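## Task

Remove both white insoles from the hanger and set them down flat on the table next to each other, near but with no overlap. The remaining insole must stay clipped, and the hanger must stay on its rail.

## Robot and tools

Robot: two arms, left_arm and right_arm. Calibrated bases: left_arm at (+0.011, +0.314, +0.028) m, right_arm at (+0.034, -0.319, +0.035) m, both nearly unrotated. A camera stand sits behind the arms. Loose objects may occasionally get a brief external shove.

Scene frame: origin at table-top height, halfway between the nominal bases. +x points out over the table, +z up, and left_arm is on the +y side. Arm names do not match image left and right. Each gripper's fingers point along its own +z and open and close along its own y. The reported end_effector_position is the point between the pads, about 1 cm behind the tips.

Row layout, shared by execute_actions and move: 14 numbers, each in [-1, 1]. The first 7 are left_arm: dx, dy, dz, rx, ry, rz, opening. The last 7 are right_arm in the same order. Always send all 14, even when only one arm moves.

The six pose numbers are an offset, not a pose. They count from that arm's Hand target at the start of the action or move, along the Hand target's own axes. 1.0 means 0.6 m or 180 degrees. rx, ry, rz form one rotation vector. Every row counts from that same start, not from the row before. A new call starts again from the current Hand target, so repeating an offset moves the arm further.

Opening is absolute: +1 is fully open (0.094 m) and -1 is closed. Sending 0 is itself a command (half open). To keep a gripper unchanged, resend its current command. To leave an arm where it is, send zeros for its six pose numbers.

execute_actions(actions, cameras): actions is a list of actions. Each action is up to 15 rows, one per 1/30 s step. A shorter action repeats its last row to fill 15 steps. An empty list returns the state plus images. cameras takes names, ["all"] or []. The result lists end_effector_position at some control steps.

move(target, speed, blend, opening_speed, grip_force, blocking, cameras): target is one 14-number row or a list of up to 15 rows. Every row's offsets count from the Hand targets at the move's start. The move runs a straight path toward the target and is capped at 10 s in total.
- speed: m/s, 0.002 to 2.9, default 0.25; rotation is limited to twice that in rad/s. One value, or one per target.
- blend: corner rounding in metres; the default 0 stops at each target.
- opening_speed: rate of finger travel on the -1..+1 scale per second, at least 0.2. Use it for gentle closing.
- grip_force: newtons per pad, about 10 to 50, one value or one per arm. It persists until changed; lower values close slowly.
- blocking=false: returns after about 0.5 s while the motion continues.
The result adds a "move:" line with the ending (done, off_target, moving, held, fault) and any limits (paced = the pose was clipped; held = steps were withheld). An arm not named in the ending is done, meaning within 10 mm and 2 degrees. done does not prove there is no contact.

wait(seconds, 0 to 10): lets time pass while the arms hold their commands. A running move continues.
stop(): brakes a running move.
zoom_image(camera, region): camera is cam_high, cam_low, cam_left_wrist or cam_right_wrist; region is [x0, y0, x1, y1] in pixels of that camera's latest image, at most 504 by 504.
finished_scene(scene): ends the current scene; pass the scene number. This is final.

Results: pose and quat_wxyz per gripper in the scene frame; Hand target (the last commanded pose after clipping, which the next offsets count from); Tool commands; grip_measured (measured opening on the command scale, reading a little wide when empty); grip_effort_nm (motor effort, negative means closing; not a pad force); joint positions, torques and velocities. "within noise" means the arm is still.

Control notes: each step limits orientation changes to 40 degrees from the measured orientation. Friction and weight can leave a gripper a few cm from its target; another call, even all zeros, asks for the target again, or you can send the remaining gap as an offset. Near the base's vertical axis a small hand move can swing the whole arm. Joint ranges (rad): waist -2.618..3.054, shoulder 0..3.142, elbow 0..3.142 (straight at 2.901), wrist pitch and yaw ±1.571, wrist roll ±2.094.

Gripping: insoles are soft, so close slowly. Squeeze builds below the first-touch reading and jumps to the force limit near 20 N. To release, command an opening well above grip_measured.

Cameras: cam_high, cam_low, cam_left_wrist, cam_right_wrist, all 672x504. Calibrations are given, accurate to a few mm or degrees. Wrist images can lag arm motion.

Avoid:
- dropping things or letting go of them while they move;
- fast impacts or hard presses, especially on fixed or heavy objects;
- any contact between the arms, including one gripper closing on the other's fingers;
- paths close to an arm's own base;
- anything ending up off the table.
Motor heat builds from holding loads, long reach or pushing toward unreachable poses. MOTOR HOT appears at 75 °C; at 90 °C the arm folds and idles; at 100 °C it collapses. Arm stops cost time, so end a push by commanding the target back past the gripper.

Each tool is called as name(argument=value, ...) on one line, values as JSON.

## Session

execute_actions(actions=[])

Scene clock: 0.00 s.
left_arm: end_effector_position=(+0.4187, +0.3094, +0.1377) grip_measured=+1.000 grip_effort_nm=n/a end_effector_quat_wxyz=(+0.601, -0.014, +0.799, +0.002) | right_arm: end_effector_position=(+0.4416, -0.2885, +0.1421) grip_measured=+1.000 grip_effort_nm=n/a end_effector_quat_wxyz=(+0.602, -0.002, +0.797, -0.041)
Joint positions: left_arm=[-0.057 1.558 0.385 0.891 -0.056 -0.031 0.094] | right_arm=[0.142 1.595 0.394 0.918 0.228 -0.006 0.094]
Joint velocities: within noise
Joint torques (N m): no reading
Heat: left arm: 28 °C; right arm: 31 °C.
Hand target: left_arm +0.4205, +0.3093, +0.1427; +0.606, -0.015, +0.795, +0.002 | right_arm +0.4416, -0.2887, +0.1416; +0.600, -0.002, +0.799, -0.042
Tool commands: left_gripper/opening=+1.0 right_gripper/opening=+1.0
camera_calibration:
cam_left_wrist: T_world_to_cam=[[0.0168219, -0.999857, 0.0016879, 0.304126], [-0.655254, -0.0122993, -0.755309, 0.418405], [0.755221, 0.0115998, -0.655367, -0.141462], [0, 0, 0, 1]] pos_world=[0.375881, 0.31087, 0.222802]
cam_right_wrist: T_world_to_cam=[[-0.0587141, -0.996158, 0.0649706, -0.271061], [-0.662796, -0.00976781, -0.748736, 0.436129], [0.746494, -0.0870236, -0.659677, -0.173259], [0, 0, 0, 1]] pos_world=[0.402486, -0.280838, 0.229861]

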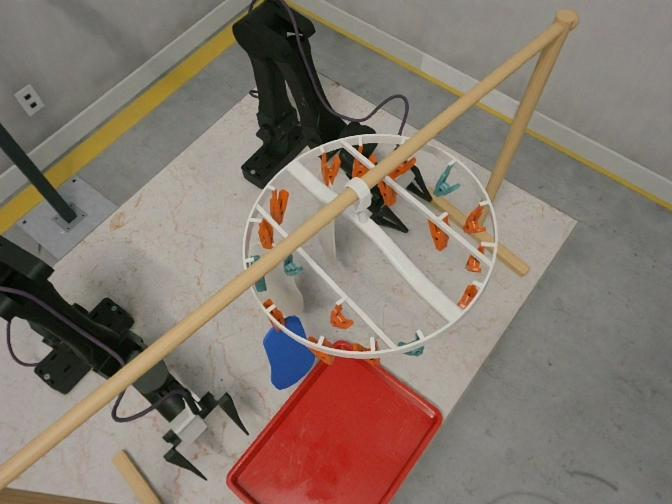

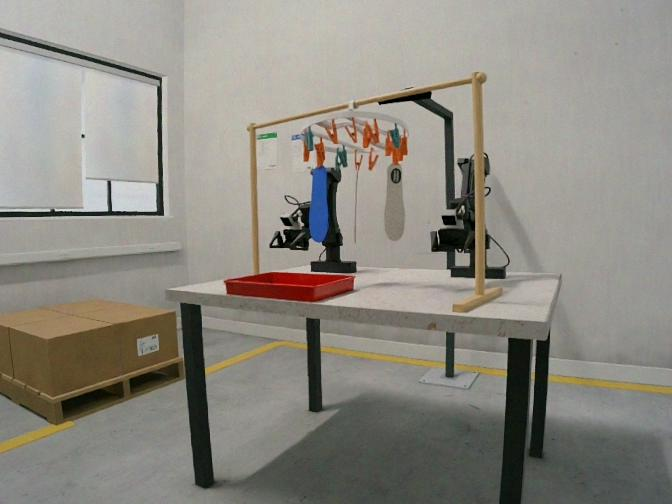

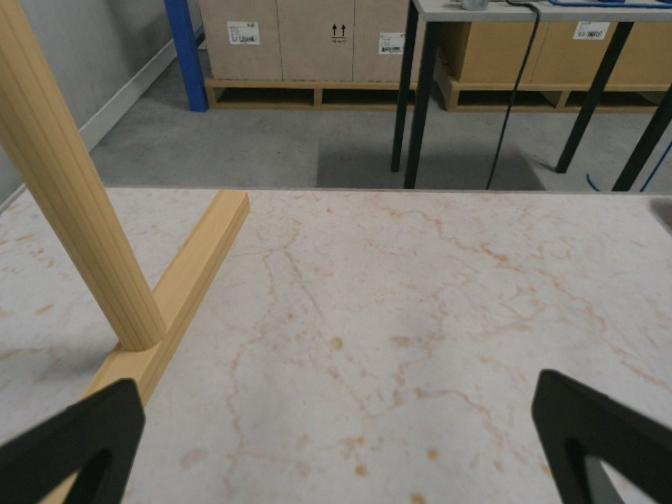

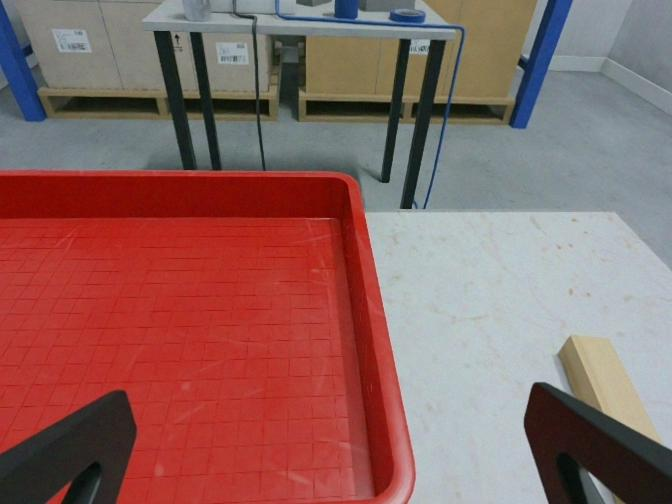

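zoom_image(camera="cam_high", region=[230, 120, 510, 400])

zoom_image(camera="cam_low", region=[230, 60, 510, 320])

Scaled by 1.800 from the camera's 672x504 image, which has a finer 960x720 frame.

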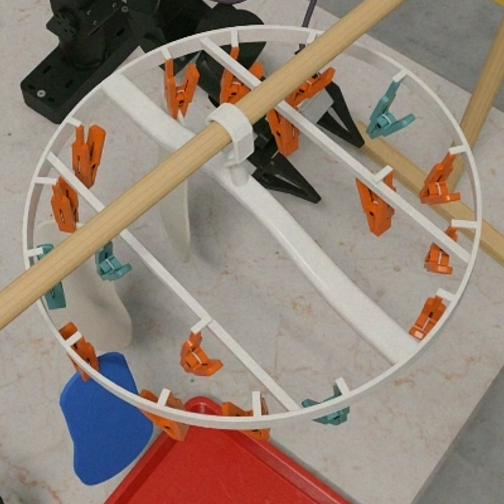

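Scaled by 1.800 from the camera's 672x504 image, which has a finer 960x720 frame.

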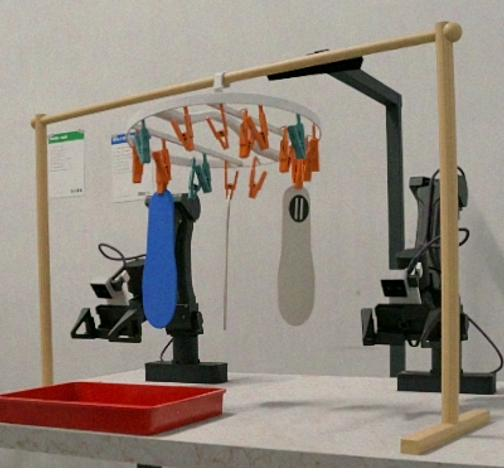

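move(target=[-0.133,0.017,-0.313,0.284,-0.0775,0.0428,1,-0.1097,0.115,-0.423,-0.266,-0.093,-0.0165,1], speed=0.4, cameras=["cam_high","cam_left_wrist","cam_right_wrist"])

Scene clock: 46.03 s.
left_arm: end_effector_position=(+0.2628, +0.3163, +0.2649) grip_measured=+1.000 grip_effort_nm=-0.01 end_effector_quat_wxyz=(+0.656, +0.256, +0.659, -0.264) | right_arm: end_effector_position=(+0.2235, -0.2001, +0.2627) grip_measured=+1.000 grip_effort_nm=0.00 end_effector_quat_wxyz=(+0.649, -0.265, +0.658, +0.273)
Joint positions: left_arm=[0.785 0.981 0.324 0.677 1.559 -0.031 0.094] | right_arm=[-0.182 0.078 0.206 -0.14 -0.934 0.006 0.094]
Joint torques (N m): left_arm=[0.66 -1.91 7.16 1.26 0.08 -0.1] | right_arm=[-0.57 2.4 10.97 1.2 -0.11 -0.07]
Heat: left arm: 31 °C; right arm: 33 °C.
Hand target: left_arm +0.2604, +0.3175, +0.2694; +0.641, +0.299, +0.641, -0.300 | right_arm +0.2199, -0.1999, +0.2701; +0.653, -0.271, +0.654, +0.270
Off the commanded pose: left_arm 0.005 m, 7 deg | right_arm 0.008 m, 1 deg.
joint sent to its limit (left arm) — joint 5 (wrist yaw), upper limit. The joint targets are off in orientation, not in position.
move: off_target (left_arm)
camera_calibration:
cam_left_wrist: T_world_to_cam=[[-0.687978, -0.725727, -0.00246612, 0.412989], [-0.302774, 0.29011, -0.907835, 0.26456], [0.659556, -0.623824, -0.419321, 0.223113], [0, 0, 0, 1]] pos_world=[0.217074, 0.362149, 0.334751]
cam_right_wrist: T_world_to_cam=[[0.696393, -0.717309, -0.022464, -0.293727], [-0.328968, -0.291244, -0.898308, 0.291038], [0.637822, 0.632966, -0.438792, 0.187159], [0, 0, 0, 1]] pos_world=[0.180917, -0.244396, 0.336967]
Images, in order (width x height): cam_high 672x504, cam_left_wrist 672x504, cam_right_wrist 672x504.

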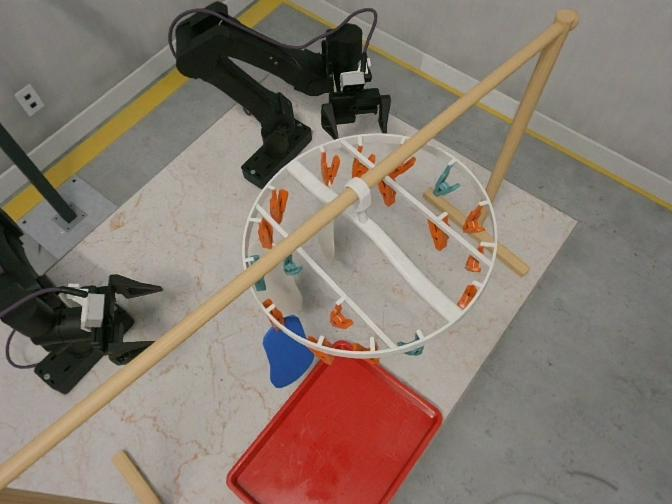

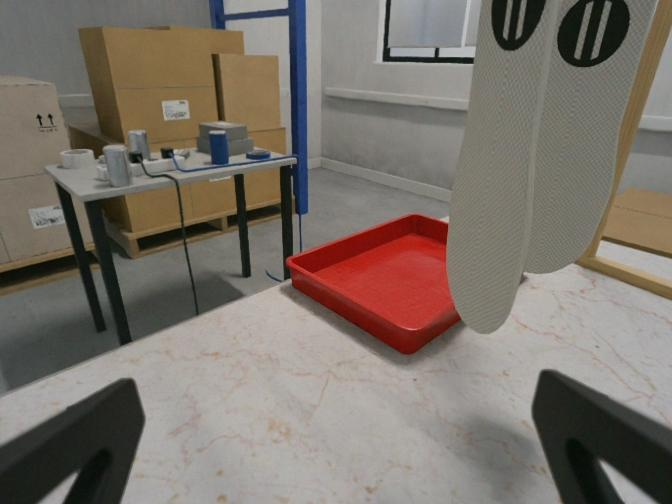

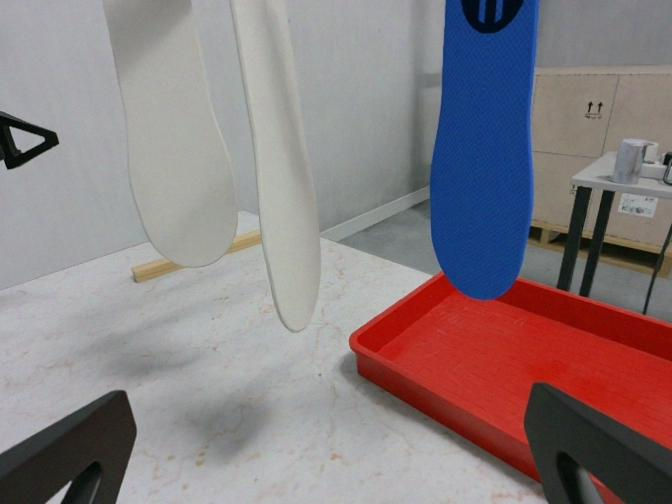

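move(target=[0.033,-0.209,0.1455,-0.111,0,0,1,0.033,0.120,0.087,0.111,0,0,1], speed=0.3, cameras=["cam_left_wrist","cam_right_wrist"])

Scene clock: 96.03 s.
left_arm: end_effector_position=(+0.2206, +0.1698, +0.2304) grip_measured=+1.000 grip_effort_nm=-0.01 end_effector_quat_wxyz=(+0.669, +0.189, +0.696, -0.180) | right_arm: end_effector_position=(+0.2060, -0.1105, +0.2554) grip_measured=+1.000 grip_effort_nm=0.00 end_effector_quat_wxyz=(+0.690, -0.148, +0.689, +0.162)
Joint positions: left_arm=[-0.811 0.149 0.129 -0.02 -0.264 -0.008 0.094] | right_arm=[1.462 0.705 0.179 0.538 1.049 0.01 0.094]
Joint torques (N m): left_arm=[-0.7 2.17 10.44 2.02 -0.1 0.03] | right_arm=[0.25 0.44 7.79 1.29 0.08 -0.05]
Heat: left arm: 32 °C; right arm: 36 °C.
Hand target: left_arm +0.2202, +0.1701, +0.2497; +0.683, +0.184, +0.683, -0.184 | right_arm +0.2060, -0.1122, +0.2502; +0.690, -0.153, +0.691, +0.153
Off the commanded pose: left_arm 0.019 m, 2 deg | right_arm 0.005 m, 1 deg.
move: off_target (left_arm)
camera_calibration:
cam_left_wrist: T_world_to_cam=[[-0.508007, -0.861186, -0.0169695, 0.264225], [-0.384243, 0.244207, -0.890348, 0.284658], [0.770899, -0.445783, -0.454963, 0.098527], [0, 0, 0, 1]] pos_world=[0.167652, 0.201953, 0.302755]
cam_right_wrist: T_world_to_cam=[[0.417925, -0.908093, -0.0265682, -0.180049], [-0.398241, -0.156838, -0.903773, 0.335386], [0.816543, 0.38829, -0.427186, 0.0715872], [0, 0, 0, 1]] pos_world=[0.150357, -0.138696, 0.328911]
Images, in order (width x height): cam_left_wrist 672x504, cam_right_wrist 672x504.

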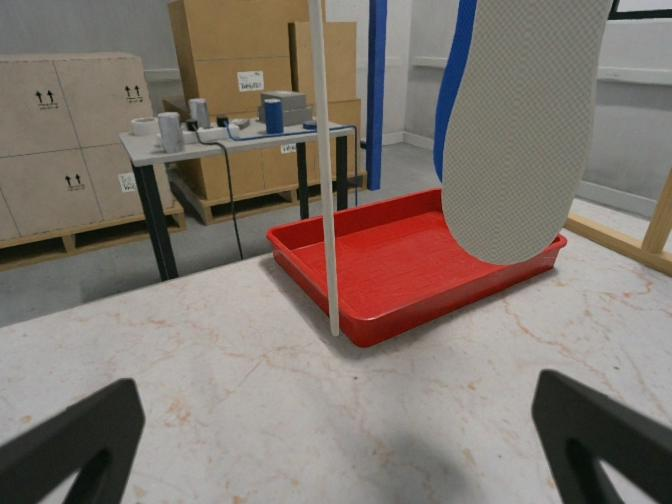

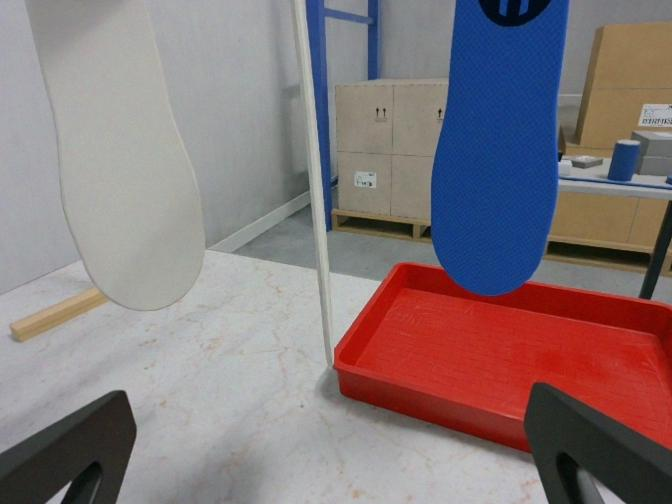

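move(target=[-0.008,0.014,0.233,0,0,0,1,0,0.02,0.233,0,0,0,1], speed=0.2, cameras=["cam_high","cam_left_wrist","cam_right_wrist"])

Scene clock: 103.37 s.
left_arm: end_effector_position=(+0.3381, +0.1102, +0.2368) grip_measured=+1.000 grip_effort_nm=-0.01 end_effector_quat_wxyz=(+0.668, +0.186, +0.698, -0.180) | right_arm: end_effector_position=(+0.3243, -0.0464, +0.2462) grip_measured=+1.000 grip_effort_nm=0.00 end_effector_quat_wxyz=(+0.688, -0.151, +0.693, +0.152)
Joint positions: left_arm=[-0.609 1.22 0.36 0.817 -0.065 -0.005 0.094] | right_arm=[0.964 1.393 0.438 0.946 0.561 0.007 0.094]
Joint torques (N m): left_arm=[0.64 -2.13 9.8 2.09 0.09 0.03] | right_arm=[-0.47 -3.56 9.92 1.48 -0.07 -0.08]
Heat: left arm: 34 °C; right arm: 35 °C.
Hand target: left_arm +0.3453, +0.1071, +0.2543; +0.683, +0.184, +0.683, -0.184 | right_arm +0.3276, -0.0422, +0.2500; +0.690, -0.153, +0.691, +0.153
Off the commanded pose: left_arm 0.019 m, 2 deg | right_arm 0.007 m, 0 deg.
move: off_target (left_arm)
camera_calibration:
cam_left_wrist: T_world_to_cam=[[-0.505002, -0.863037, -0.011811, 0.270657], [-0.390108, 0.240434, -0.888823, 0.35217], [0.769928, -0.44425, -0.458098, -0.0147703], [0, 0, 0, 1]] pos_world=[0.285439, 0.142352, 0.309447]
cam_right_wrist: T_world_to_cam=[[0.408919, -0.912522, -0.00944811, -0.173012], [-0.404029, -0.171751, -0.898478, 0.384111], [0.818258, 0.371222, -0.438918, -0.0522312], [0, 0, 0, 1]] pos_world=[0.268679, -0.0725167, 0.320555]
Images, in order (width x height): cam_high 672x504, cam_left_wrist 672x504, cam_right_wrist 672x504.

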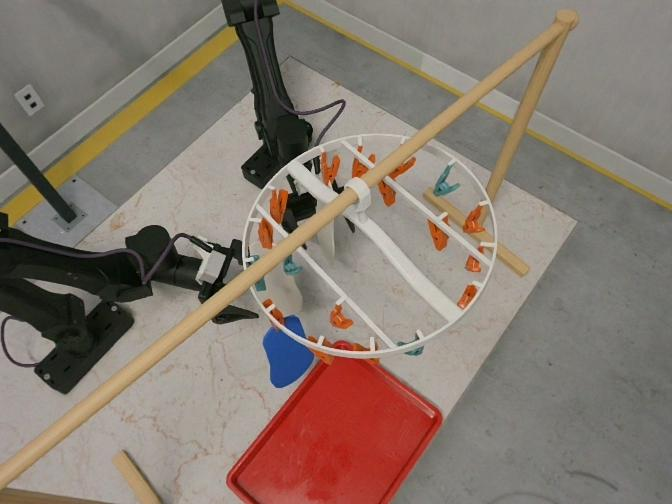

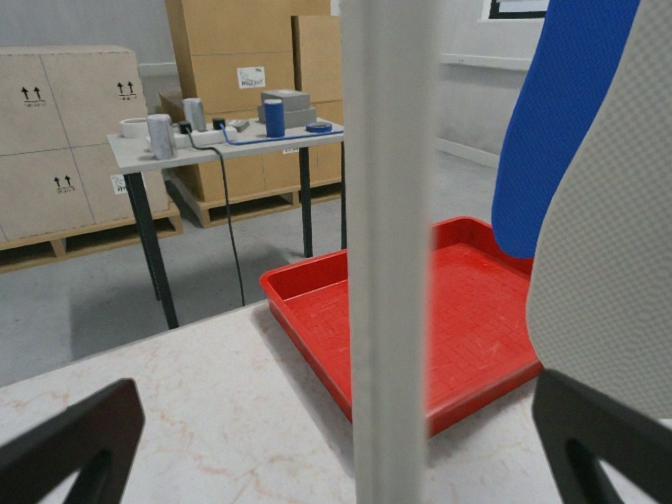

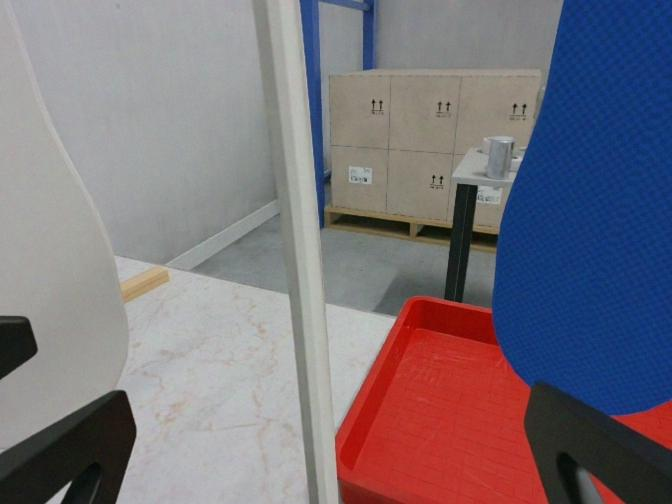

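move(target=[[0,0,0,0,0,0,1,0,0.01,0.047,0,0,0,1],[0,0,0,0,0,0,-1,0,0.01,0.047,0,0,0,-1]], speed=0.15, grip_force=35, cameras=["cam_low","cam_left_wrist","cam_right_wrist"])

Scene clock: 117.73 s.
left_arm: end_effector_position=(+0.3381, +0.1101, +0.2371) grip_measured=-0.933 grip_effort_nm=-0.76 end_effector_quat_wxyz=(+0.668, +0.186, +0.697, -0.180) | right_arm: end_effector_position=(+0.3467, -0.0287, +0.2476) grip_measured=-0.947 grip_effort_nm=-0.71 end_effector_quat_wxyz=(+0.689, -0.151, +0.693, +0.153)
Joint positions: left_arm=[-0.609 1.22 0.36 0.818 -0.065 -0.005 0.003] | right_arm=[0.929 1.505 0.536 0.964 0.525 0.007 0.002]
Joint torques (N m): left_arm=[0.64 -2.11 9.84 2.09 0.08 0.02] | right_arm=[-0.5 -4.45 9.74 1.5 -0.07 -0.08]
Heat: left arm: 33 °C; right arm: 35 °C.
Hand target: left_arm +0.3453, +0.1071, +0.2543; +0.683, +0.184, +0.683, -0.184 | right_arm +0.3506, -0.0249, +0.2499; +0.690, -0.153, +0.691, +0.153
Off the commanded pose: left_arm 0.019 m, 2 deg | right_arm 0.006 m, 0 deg.
grip_force (N): 35, 35
move: off_target (left_arm); target 2's new opening was sent with left_arm's hand 0.019 m and 2 deg from that target
camera_calibration:
cam_left_wrist: T_world_to_cam=[[-0.505374, -0.86282, -0.0117601, 0.270668], [-0.389176, 0.240071, -0.88933, 0.352252], [0.770156, -0.444868, -0.457114, -0.0148854], [0, 0, 0, 1]] pos_world=[0.285341, 0.14235, 0.309648]
cam_right_wrist: T_world_to_cam=[[0.409941, -0.912047, -0.0109009, -0.16595], [-0.402304, -0.170073, -0.89957, 0.397244], [0.818597, 0.373156, -0.43664, -0.0771242], [0, 0, 0, 1]] pos_world=[0.290976, -0.0550144, 0.321864]
Images, in order (width x height): cam_low 672x504, cam_left_wrist 672x504, cam_right_wrist 672x504.

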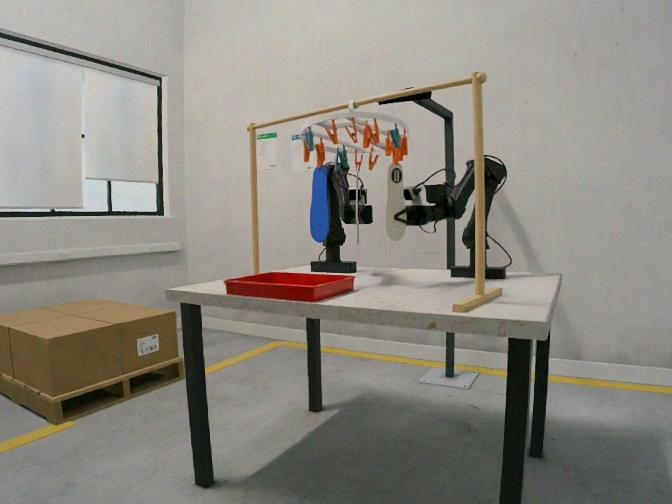

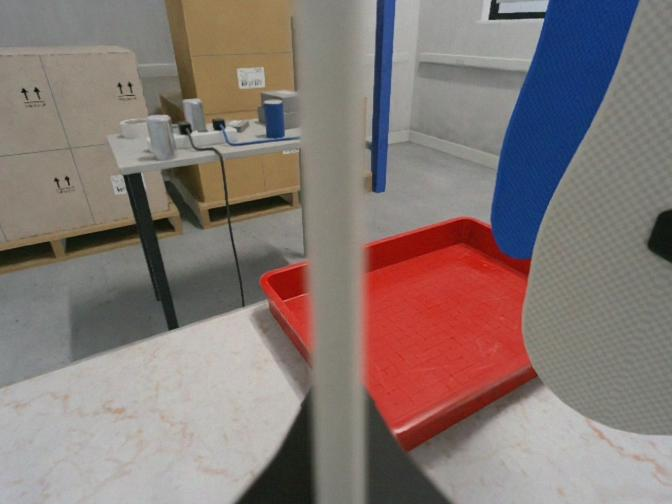

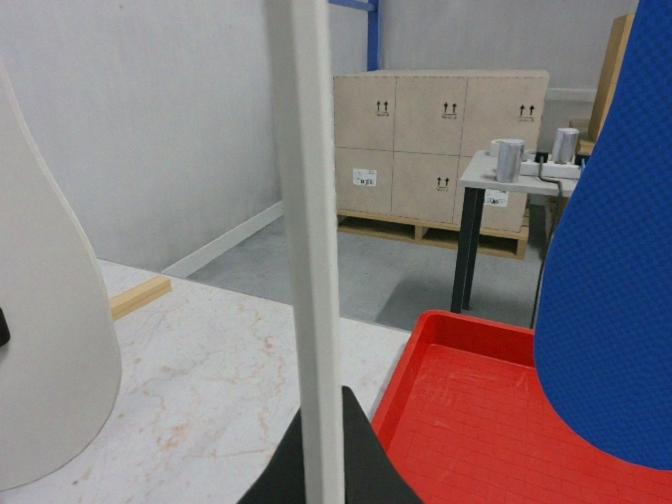

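move(target=[[0.117,0,0,0,0,0,-1,0,0,0,0,0,0,-1],[0.117,0,0,0,0,0,-1,0.117,0,0,0,0,0,-1]], speed=0.08, grip_force=50, cameras=["cam_high","cam_low","cam_left_wrist","cam_right_wrist"])

Scene clock: 123.07 s.
left_arm: end_effector_position=(+0.3469, +0.1042, +0.2070) grip_measured=-0.944 grip_effort_nm=-1.04 end_effector_quat_wxyz=(+0.706, +0.174, +0.659, -0.193) | right_arm: end_effector_position=(+0.3517, -0.0251, +0.2167) grip_measured=-0.960 grip_effort_nm=-1.03 end_effector_quat_wxyz=(+0.721, -0.119, +0.658, +0.181)
Joint positions: left_arm=[-0.609 1.584 0.278 1.377 -0.065 -0.005 0.003] | right_arm=[0.924 1.794 0.48 1.435 0.525 0.007 0.002]
Joint torques (N m): left_arm=[0.62 -2.84 2.81 1.6 0.08 0.01] | right_arm=[-0.03 -4.29 3.32 0.89 -0.11 -0.06]
Heat: left arm: 32 °C; right arm: 35 °C.
Hand target: left_arm +0.3453, +0.1071, +0.1843; +0.683, +0.184, +0.683, -0.184 | right_arm +0.3506, -0.0250, +0.1797; +0.690, -0.153, +0.691, +0.153
Off the commanded pose: left_arm 0.023 m, 4 deg | right_arm 0.037 m, 7 deg.
move: off_target (left_arm, right_arm)
camera_calibration:
cam_left_wrist: T_world_to_cam=[[-0.504558, -0.863364, -0.00493351, 0.268103], [-0.30384, 0.182909, -0.935, 0.316056], [0.808148, -0.470263, -0.354613, -0.0697883], [0, 0, 0, 1]] pos_world=[0.287703, 0.140842, 0.272087]
cam_right_wrist: T_world_to_cam=[[0.408556, -0.909621, -0.0753048, -0.150619], [-0.335683, -0.0730234, -0.93914, 0.359635], [0.848763, 0.40897, -0.335179, -0.127833], [0, 0, 0, 1]] pos_world=[0.29076, -0.0584641, 0.283558]

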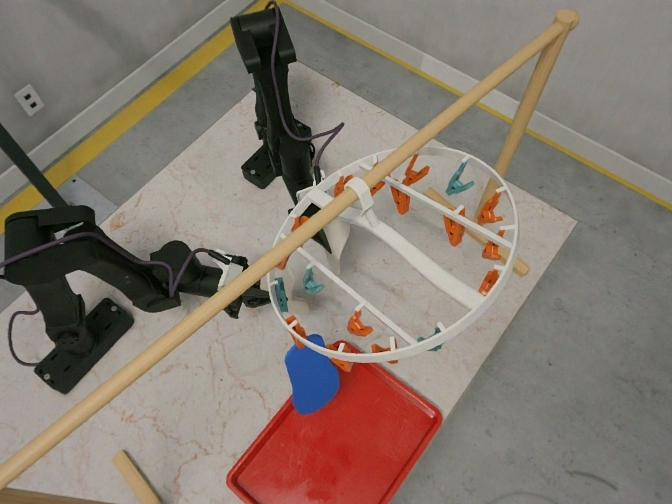

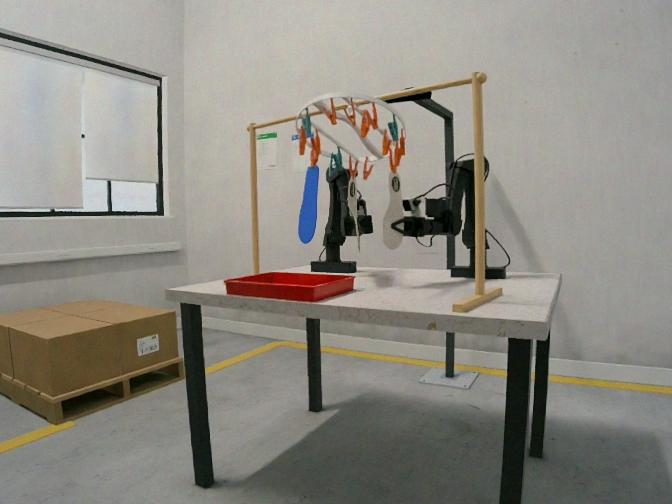

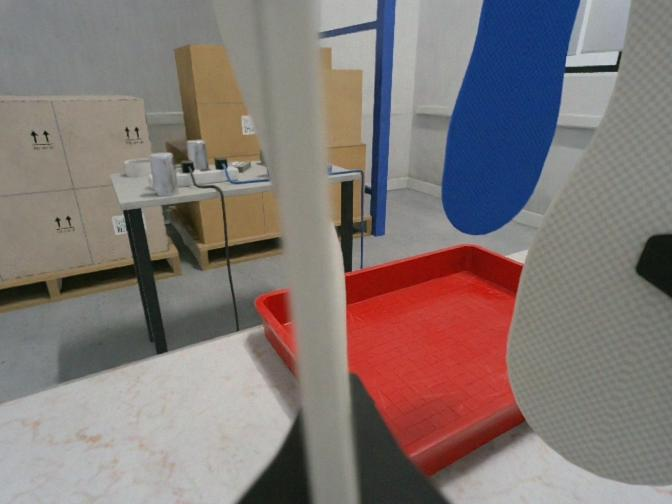

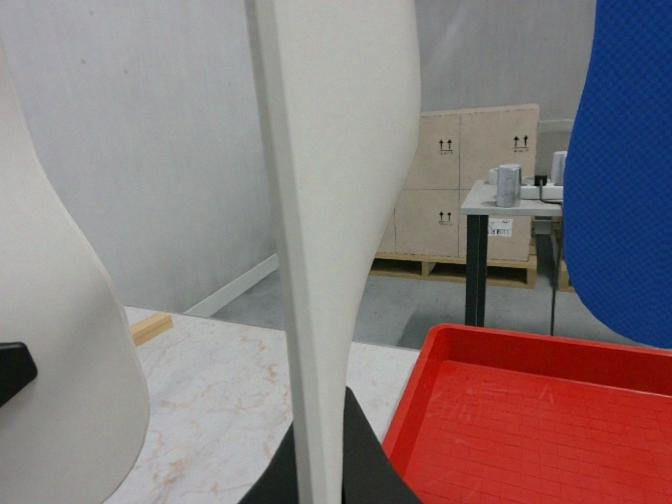

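move(target=[0.083,0,0,0,0,0,-1,0,0,0,0,0,0,-1], speed=0.12, cameras=["cam_low","cam_left_wrist"])

Scene clock: 127.40 s.
left_arm: end_effector_position=(+0.3452, +0.1053, +0.1387) grip_measured=-0.944 grip_effort_nm=-1.04 end_effector_quat_wxyz=(+0.666, +0.187, +0.699, -0.180) | right_arm: end_effector_position=(+0.3509, -0.0253, +0.2154) grip_measured=-0.960 grip_effort_nm=-1.03 end_effector_quat_wxyz=(+0.720, -0.121, +0.659, +0.182)
Joint positions: left_arm=[-0.609 1.865 0.24 1.576 -0.064 -0.005 0.003] | right_arm=[0.924 1.796 0.476 1.44 0.521 0.006 0.002]
Joint torques (N m): left_arm=[0.54 -3.95 2.7 2.01 0.06 -0.03] | right_arm=[-0.09 -4.37 3.75 0.89 -0.08 -0.08]
Heat: left arm: 31 °C; right arm: 34 °C.
Hand target: left_arm +0.3452, +0.1070, +0.1343; +0.683, +0.184, +0.683, -0.184 | right_arm +0.3506, -0.0250, +0.1798; +0.690, -0.153, +0.691, +0.153
Off the commanded pose: left_arm 0.005 m, 3 deg | right_arm 0.036 m, 7 deg.
joint sent to its limit (left arm) — joint 4 (wrist pitch), upper limit. The joint targets are off in orientation, not in position.
move: off_target (left_arm, right_arm)
camera_calibration:
cam_left_wrist: T_world_to_cam=[[-0.505799, -0.862567, -0.0120978, 0.269117], [-0.394173, 0.243567, -0.886173, 0.269589], [0.76733, -0.443457, -0.463197, -0.0658738], [0, 0, 0, 1]] pos_world=[0.292931, 0.137256, 0.211646]
Images, in order (width x height): cam_low 672x504, cam_left_wrist 672x504.

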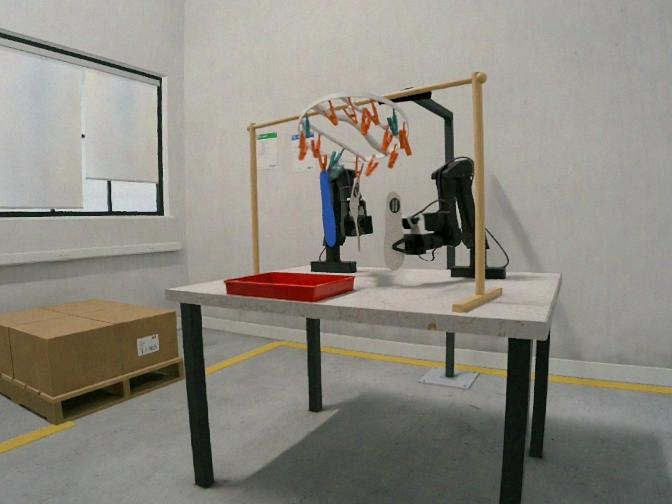

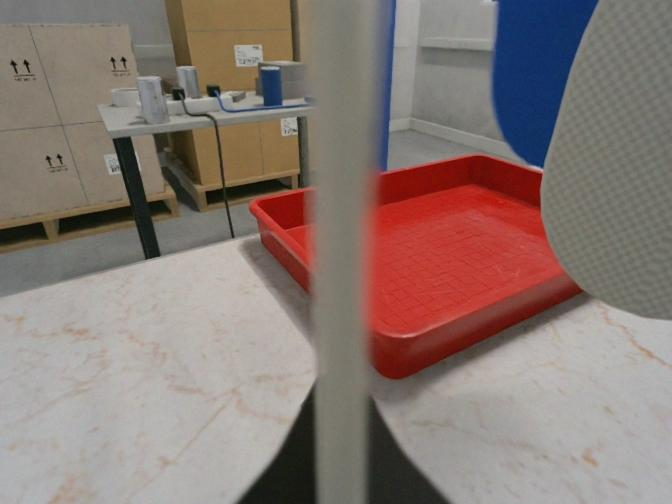

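move(target=[0,0,0,0,0,0,-1,0.09,0,0,0,0,0,-1], speed=0.12, cameras=["cam_high","cam_low","cam_right_wrist"])

Scene clock: 129.70 s.
left_arm: end_effector_position=(+0.3452, +0.1053, +0.1387) grip_measured=-0.944 grip_effort_nm=-1.04 end_effector_quat_wxyz=(+0.666, +0.187, +0.699, -0.180) | right_arm: end_effector_position=(+0.3498, -0.0265, +0.1308) grip_measured=-0.960 grip_effort_nm=-1.03 end_effector_quat_wxyz=(+0.679, -0.155, +0.702, +0.148)
Joint positions: left_arm=[-0.609 1.865 0.24 1.576 -0.064 -0.005 0.003] | right_arm=[0.924 2.057 0.451 1.566 0.52 0.018 0.002]
Joint torques (N m): left_arm=[0.53 -3.96 2.7 2.02 0.06 -0.03] | right_arm=[0.17 -6.27 4.98 1.55 0.03 0.03]
Heat: left arm: 32 °C; right arm: 34 °C.
Hand target: left_arm +0.3452, +0.1070, +0.1343; +0.683, +0.184, +0.683, -0.184 | right_arm +0.3505, -0.0250, +0.1256; +0.690, -0.153, +0.691, +0.153
Off the commanded pose: left_arm 0.005 m, 3 deg | right_arm 0.005 m, 2 deg.
joint sent to its limit (left arm) — joint 4 (wrist pitch), upper limit. The joint targets are off in orientation, not in position.
joint sent to its limit (right arm) — joint 4 (wrist pitch), upper limit. The joint targets still meet the commanded pose.
move: off_target (left_arm)
camera_calibration:
cam_right_wrist: T_world_to_cam=[[0.409568, -0.912272, -0.00377623, -0.167345], [-0.424497, -0.186912, -0.885927, 0.299299], [0.8075, 0.36445, -0.46381, -0.124321], [0, 0, 0, 1]] pos_world=[0.295979, -0.0514128, 0.206863]
Images, in order (width x height): cam_high 672x504, cam_low 672x504, cam_right_wrist 672x504.

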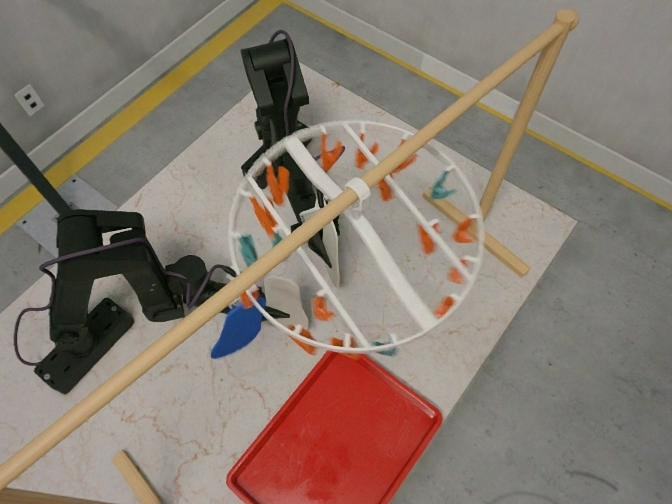

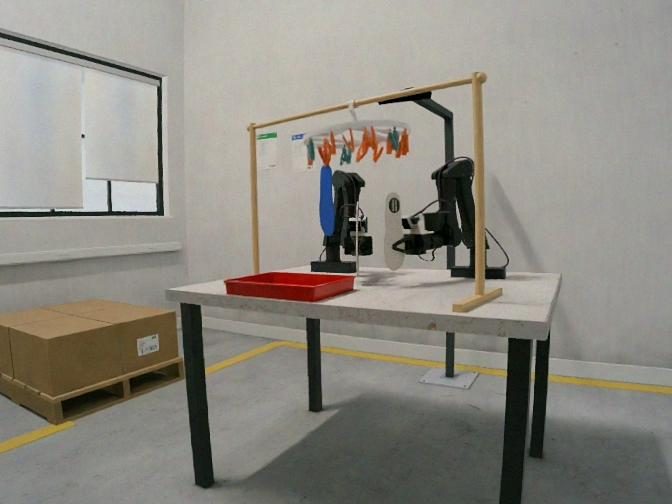

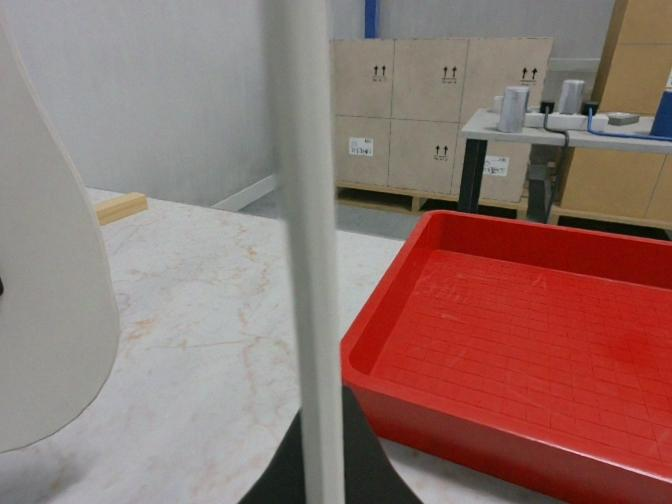

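wait(seconds=0.1, cameras=["cam_high","cam_low"])

Scene clock: 142.47 s.
left_arm: end_effector_position=(+0.3452, +0.1053, +0.1387) grip_measured=-0.944 grip_effort_nm=-1.04 end_effector_quat_wxyz=(+0.666, +0.187, +0.699, -0.180) | right_arm: end_effector_position=(+0.3498, -0.0265, +0.1309) grip_measured=-0.960 grip_effort_nm=-1.03 end_effector_quat_wxyz=(+0.679, -0.155, +0.702, +0.149)
Joint positions: left_arm=[-0.609 1.865 0.24 1.576 -0.064 -0.005 0.003] | right_arm=[0.924 2.057 0.451 1.566 0.52 0.018 0.002]
Joint torques (N m): left_arm=[0.55 -3.96 2.67 2.02 0.06 -0.02] | right_arm=[0.2 -6.28 4.97 1.54 0.03 0.03]
Heat: left arm: 32 °C; right arm: 33 °C.
Hand target: left_arm +0.3452, +0.1070, +0.1343; +0.683, +0.184, +0.683, -0.184 | right_arm +0.3505, -0.0250, +0.1257; +0.690, -0.153, +0.691, +0.153
Tool commands: left_gripper/opening=-1.0 right_gripper/opening=-1.0
Off the commanded pose: left_arm 0.005 m, 3 deg | right_arm 0.005 m, 2 deg.
wait: 0.10 s; at rest from the start
Images, in order (width x height): cam_high 672x504, cam_low 672x504.

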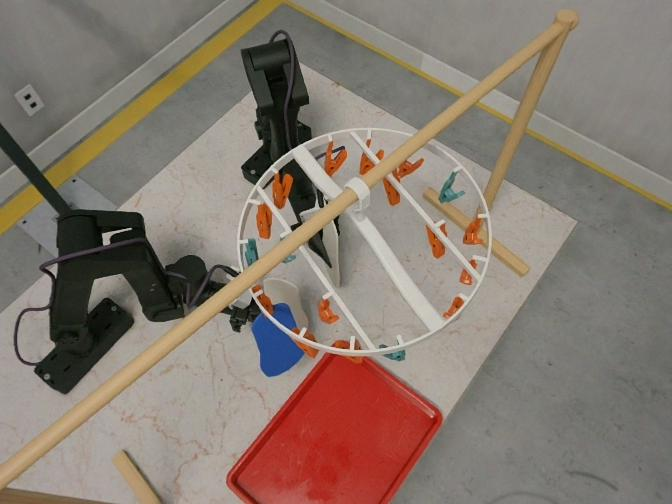

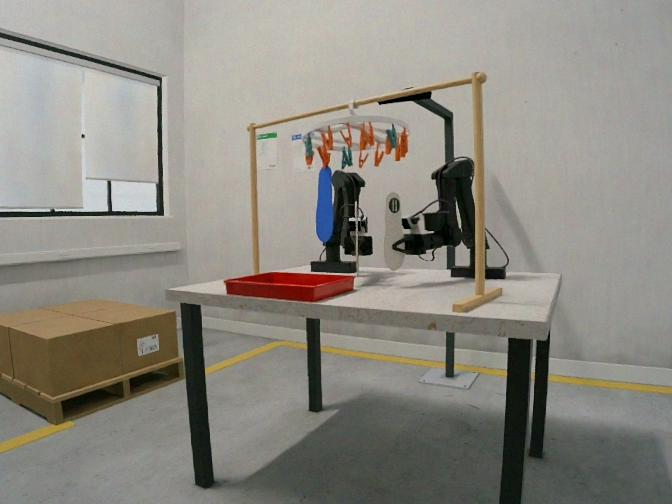

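move(target=[0.0235,-0.039,-0.0445,0.376,-0.149,0.5215,-1,0,0,0,0,0,0,-1], speed=0.4, cameras=["cam_high","cam_low","cam_left_wrist","cam_right_wrist"])

Scene clock: 157.77 s.
left_arm: end_effector_position=(+0.3192, +0.1017, +0.1190) grip_measured=-0.944 grip_effort_nm=-1.04 end_effector_quat_wxyz=(+0.607, +0.786, +0.105, +0.053) | right_arm: end_effector_position=(+0.3498, -0.0265, +0.1309) grip_measured=-0.960 grip_effort_nm=-1.03 end_effector_quat_wxyz=(+0.679, -0.155, +0.702, +0.149)
Joint positions: left_arm=[-0.176 1.734 0.576 0.534 1.117 2.099 0.003] | right_arm=[0.924 2.057 0.451 1.566 0.52 0.018 0.002]
Joint torques (N m): left_arm=[-0.83 -7.57 3.38 1.2 0.32 -0.02] | right_arm=[0.17 -6.31 5 1.53 0.04 0.04]
Heat: left arm: 32 °C; right arm: 34 °C.
Hand target: left_arm +0.3104, +0.1002, +0.1203; +0.515, +0.857, +0.000, +0.000 | right_arm +0.3505, -0.0250, +0.1257; +0.690, -0.153, +0.691, +0.153
Off the commanded pose: left_arm 0.009 m, 19 deg | right_arm 0.005 m, 2 deg.
joint sent to its limit (left arm) — joint 6 (wrist roll), upper limit. The joint targets are off in orientation, not in position.
joint sent to its limit (right arm) — joint 4 (wrist pitch), upper limit. The joint targets still meet the commanded pose.
move: off_target (left_arm)
camera_calibration:
cam_left_wrist: T_world_to_cam=[[-0.0878424, 0.247395, -0.964925, 0.119723], [0.795182, 0.600847, 0.0816598, -0.288411], [0.599974, -0.760118, -0.249504, 0.00358851], [0, 0, 0, 1]] pos_world=[0.237703, 0.1464, 0.139971]
cam_right_wrist: T_world_to_cam=[[0.409476, -0.912308, -0.00479237, -0.167201], [-0.424609, -0.185925, -0.886081, 0.299397], [0.807488, 0.364864, -0.463506, -0.124321], [0, 0, 0, 1]] pos_world=[0.29598, -0.0515131, 0.206865]

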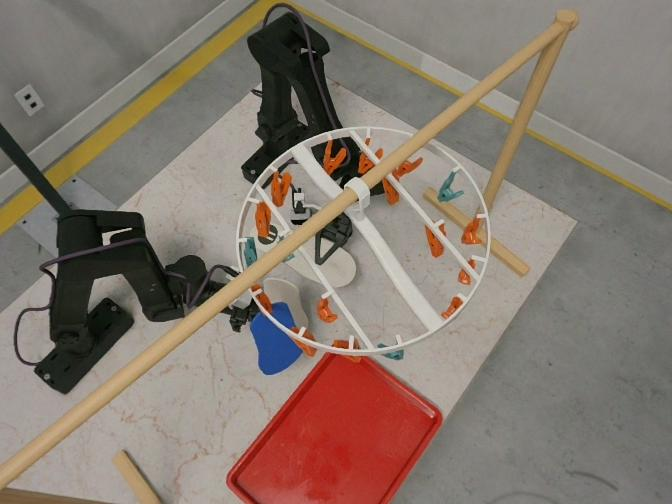

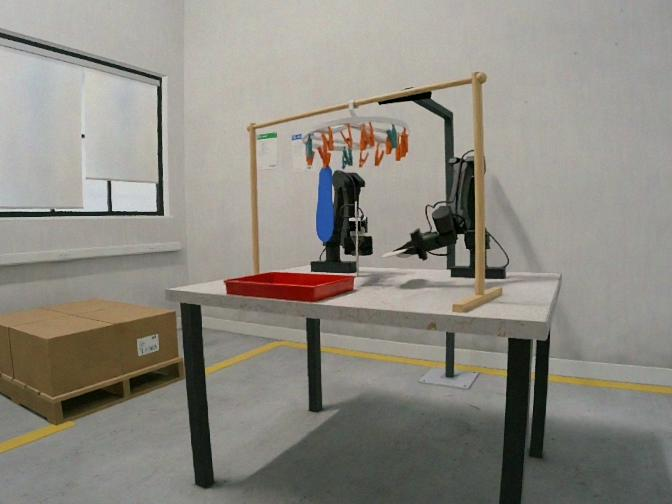

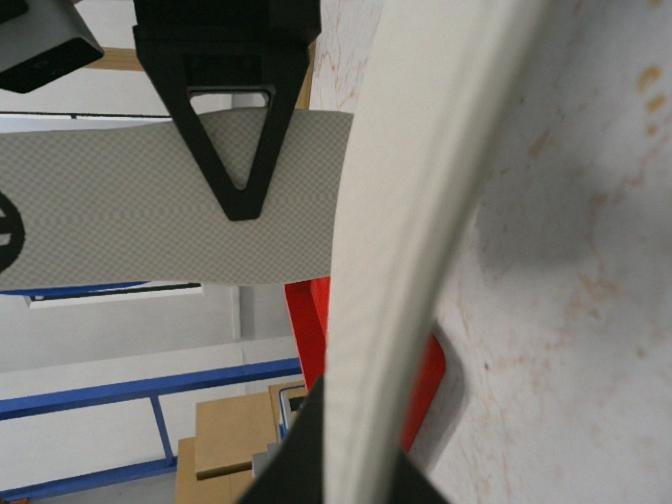

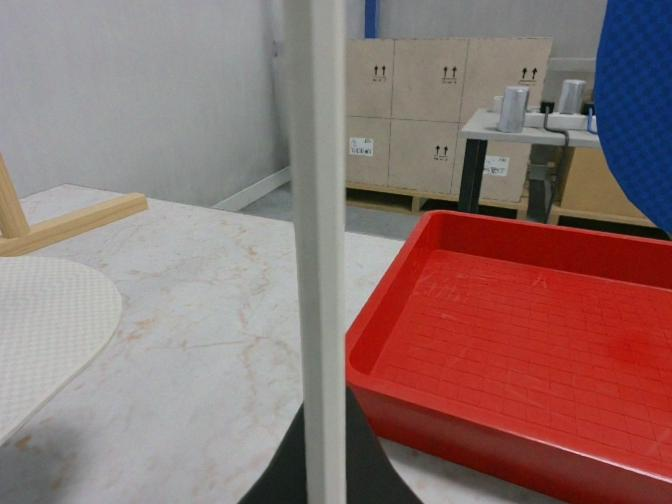

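zoom_image(camera="cam_low", region=[340, 180, 520, 310])

zoom_image(camera="cam_high", region=[220, 140, 400, 320])

Scaled by 2.800 from the camera's 672x504 image, which has a finer 960x720 frame.

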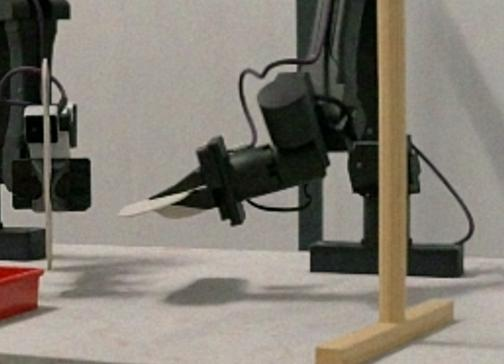

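Scaled by 2.800 from the camera's 672x504 image, which has a finer 960x720 frame.

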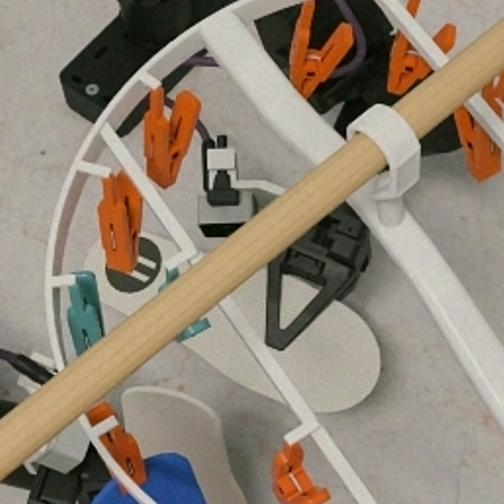

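move(target=[[-0.0333,-0.0727,0.0763,-0.0442,0.0812,-0.0362,-1,0,0,0,0,0,0,-1],[-0.0333,-0.1227,0.103,-0.0442,0.0812,-0.0362,-1,0,0,0,0,0,0,-1]], speed=[0.2,0.06], cameras=["cam_high","cam_low","cam_left_wrist"])

Scene clock: 203.47 s.
left_arm: end_effector_position=(+0.2973, +0.0813, +0.0333) grip_measured=-0.944 grip_effort_nm=-1.04 end_effector_quat_wxyz=(+0.571, +0.809, +0.106, +0.095) | right_arm: end_effector_position=(+0.3498, -0.0265, +0.1309) grip_measured=-0.960 grip_effort_nm=-1.03 end_effector_quat_wxyz=(+0.679, -0.155, +0.702, +0.149)
Joint positions: left_arm=[-0.309 2.06 0.421 1.074 0.905 2.068 0.003] | right_arm=[0.924 2.057 0.451 1.566 0.52 0.018 0.002]
Joint torques (N m): left_arm=[-0.77 -4.57 1.76 1.61 0.25 -0.15] | right_arm=[0.16 -6.28 5.03 1.52 0.04 0.03]
Heat: left arm: 32 °C; right arm: 36 °C.
Hand target: left_arm +0.2904, +0.0801, +0.0264; +0.568, +0.811, +0.114, +0.080 | right_arm +0.3505, -0.0250, +0.1257; +0.690, -0.153, +0.691, +0.153
Off the commanded pose: left_arm 0.010 m, 2 deg | right_arm 0.005 m, 2 deg.
joint sent to its limit (right arm) — joint 4 (wrist pitch), upper limit. The joint targets still meet the commanded pose.
move: done
camera_calibration:
cam_left_wrist: T_world_to_cam=[[-0.0510761, 0.334401, -0.941046, 0.0214072], [0.756267, 0.628368, 0.182244, -0.245756], [0.652266, -0.702374, -0.284991, -0.0392598], [0, 0, 0, 1]] pos_world=[0.212559, 0.119692, 0.0537441]
Images, in order (width x height): cam_high 672x504, cam_low 672x504, cam_left_wrist 672x504.

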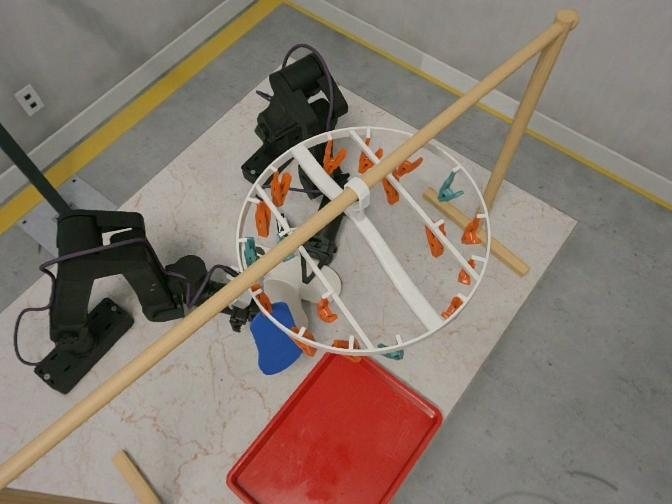

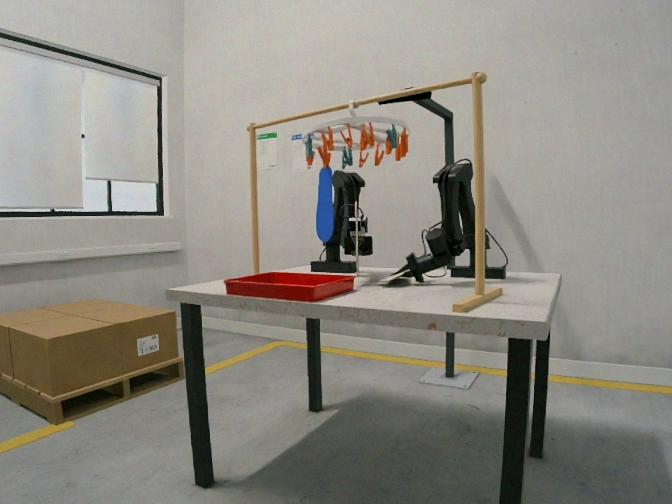

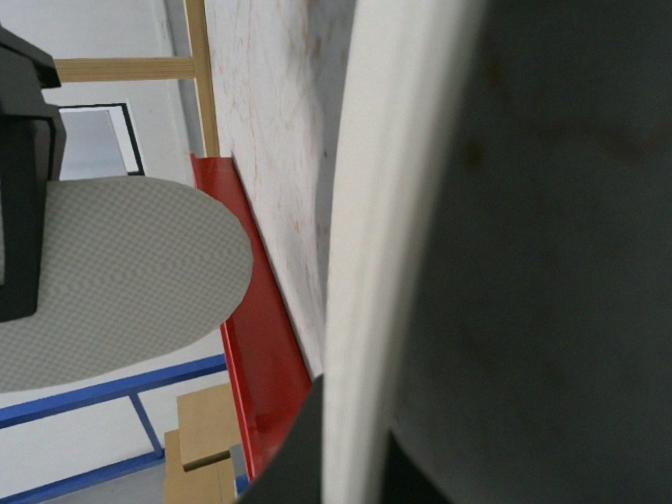

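zoom_image(camera="cam_low", region=[340, 210, 480, 310])

Scaled by 3.600 from the camera's 672x504 image, which has a finer 960x720 frame.

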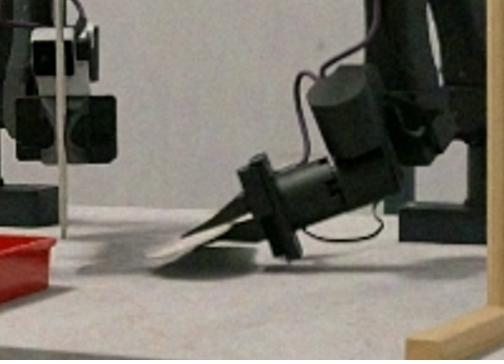

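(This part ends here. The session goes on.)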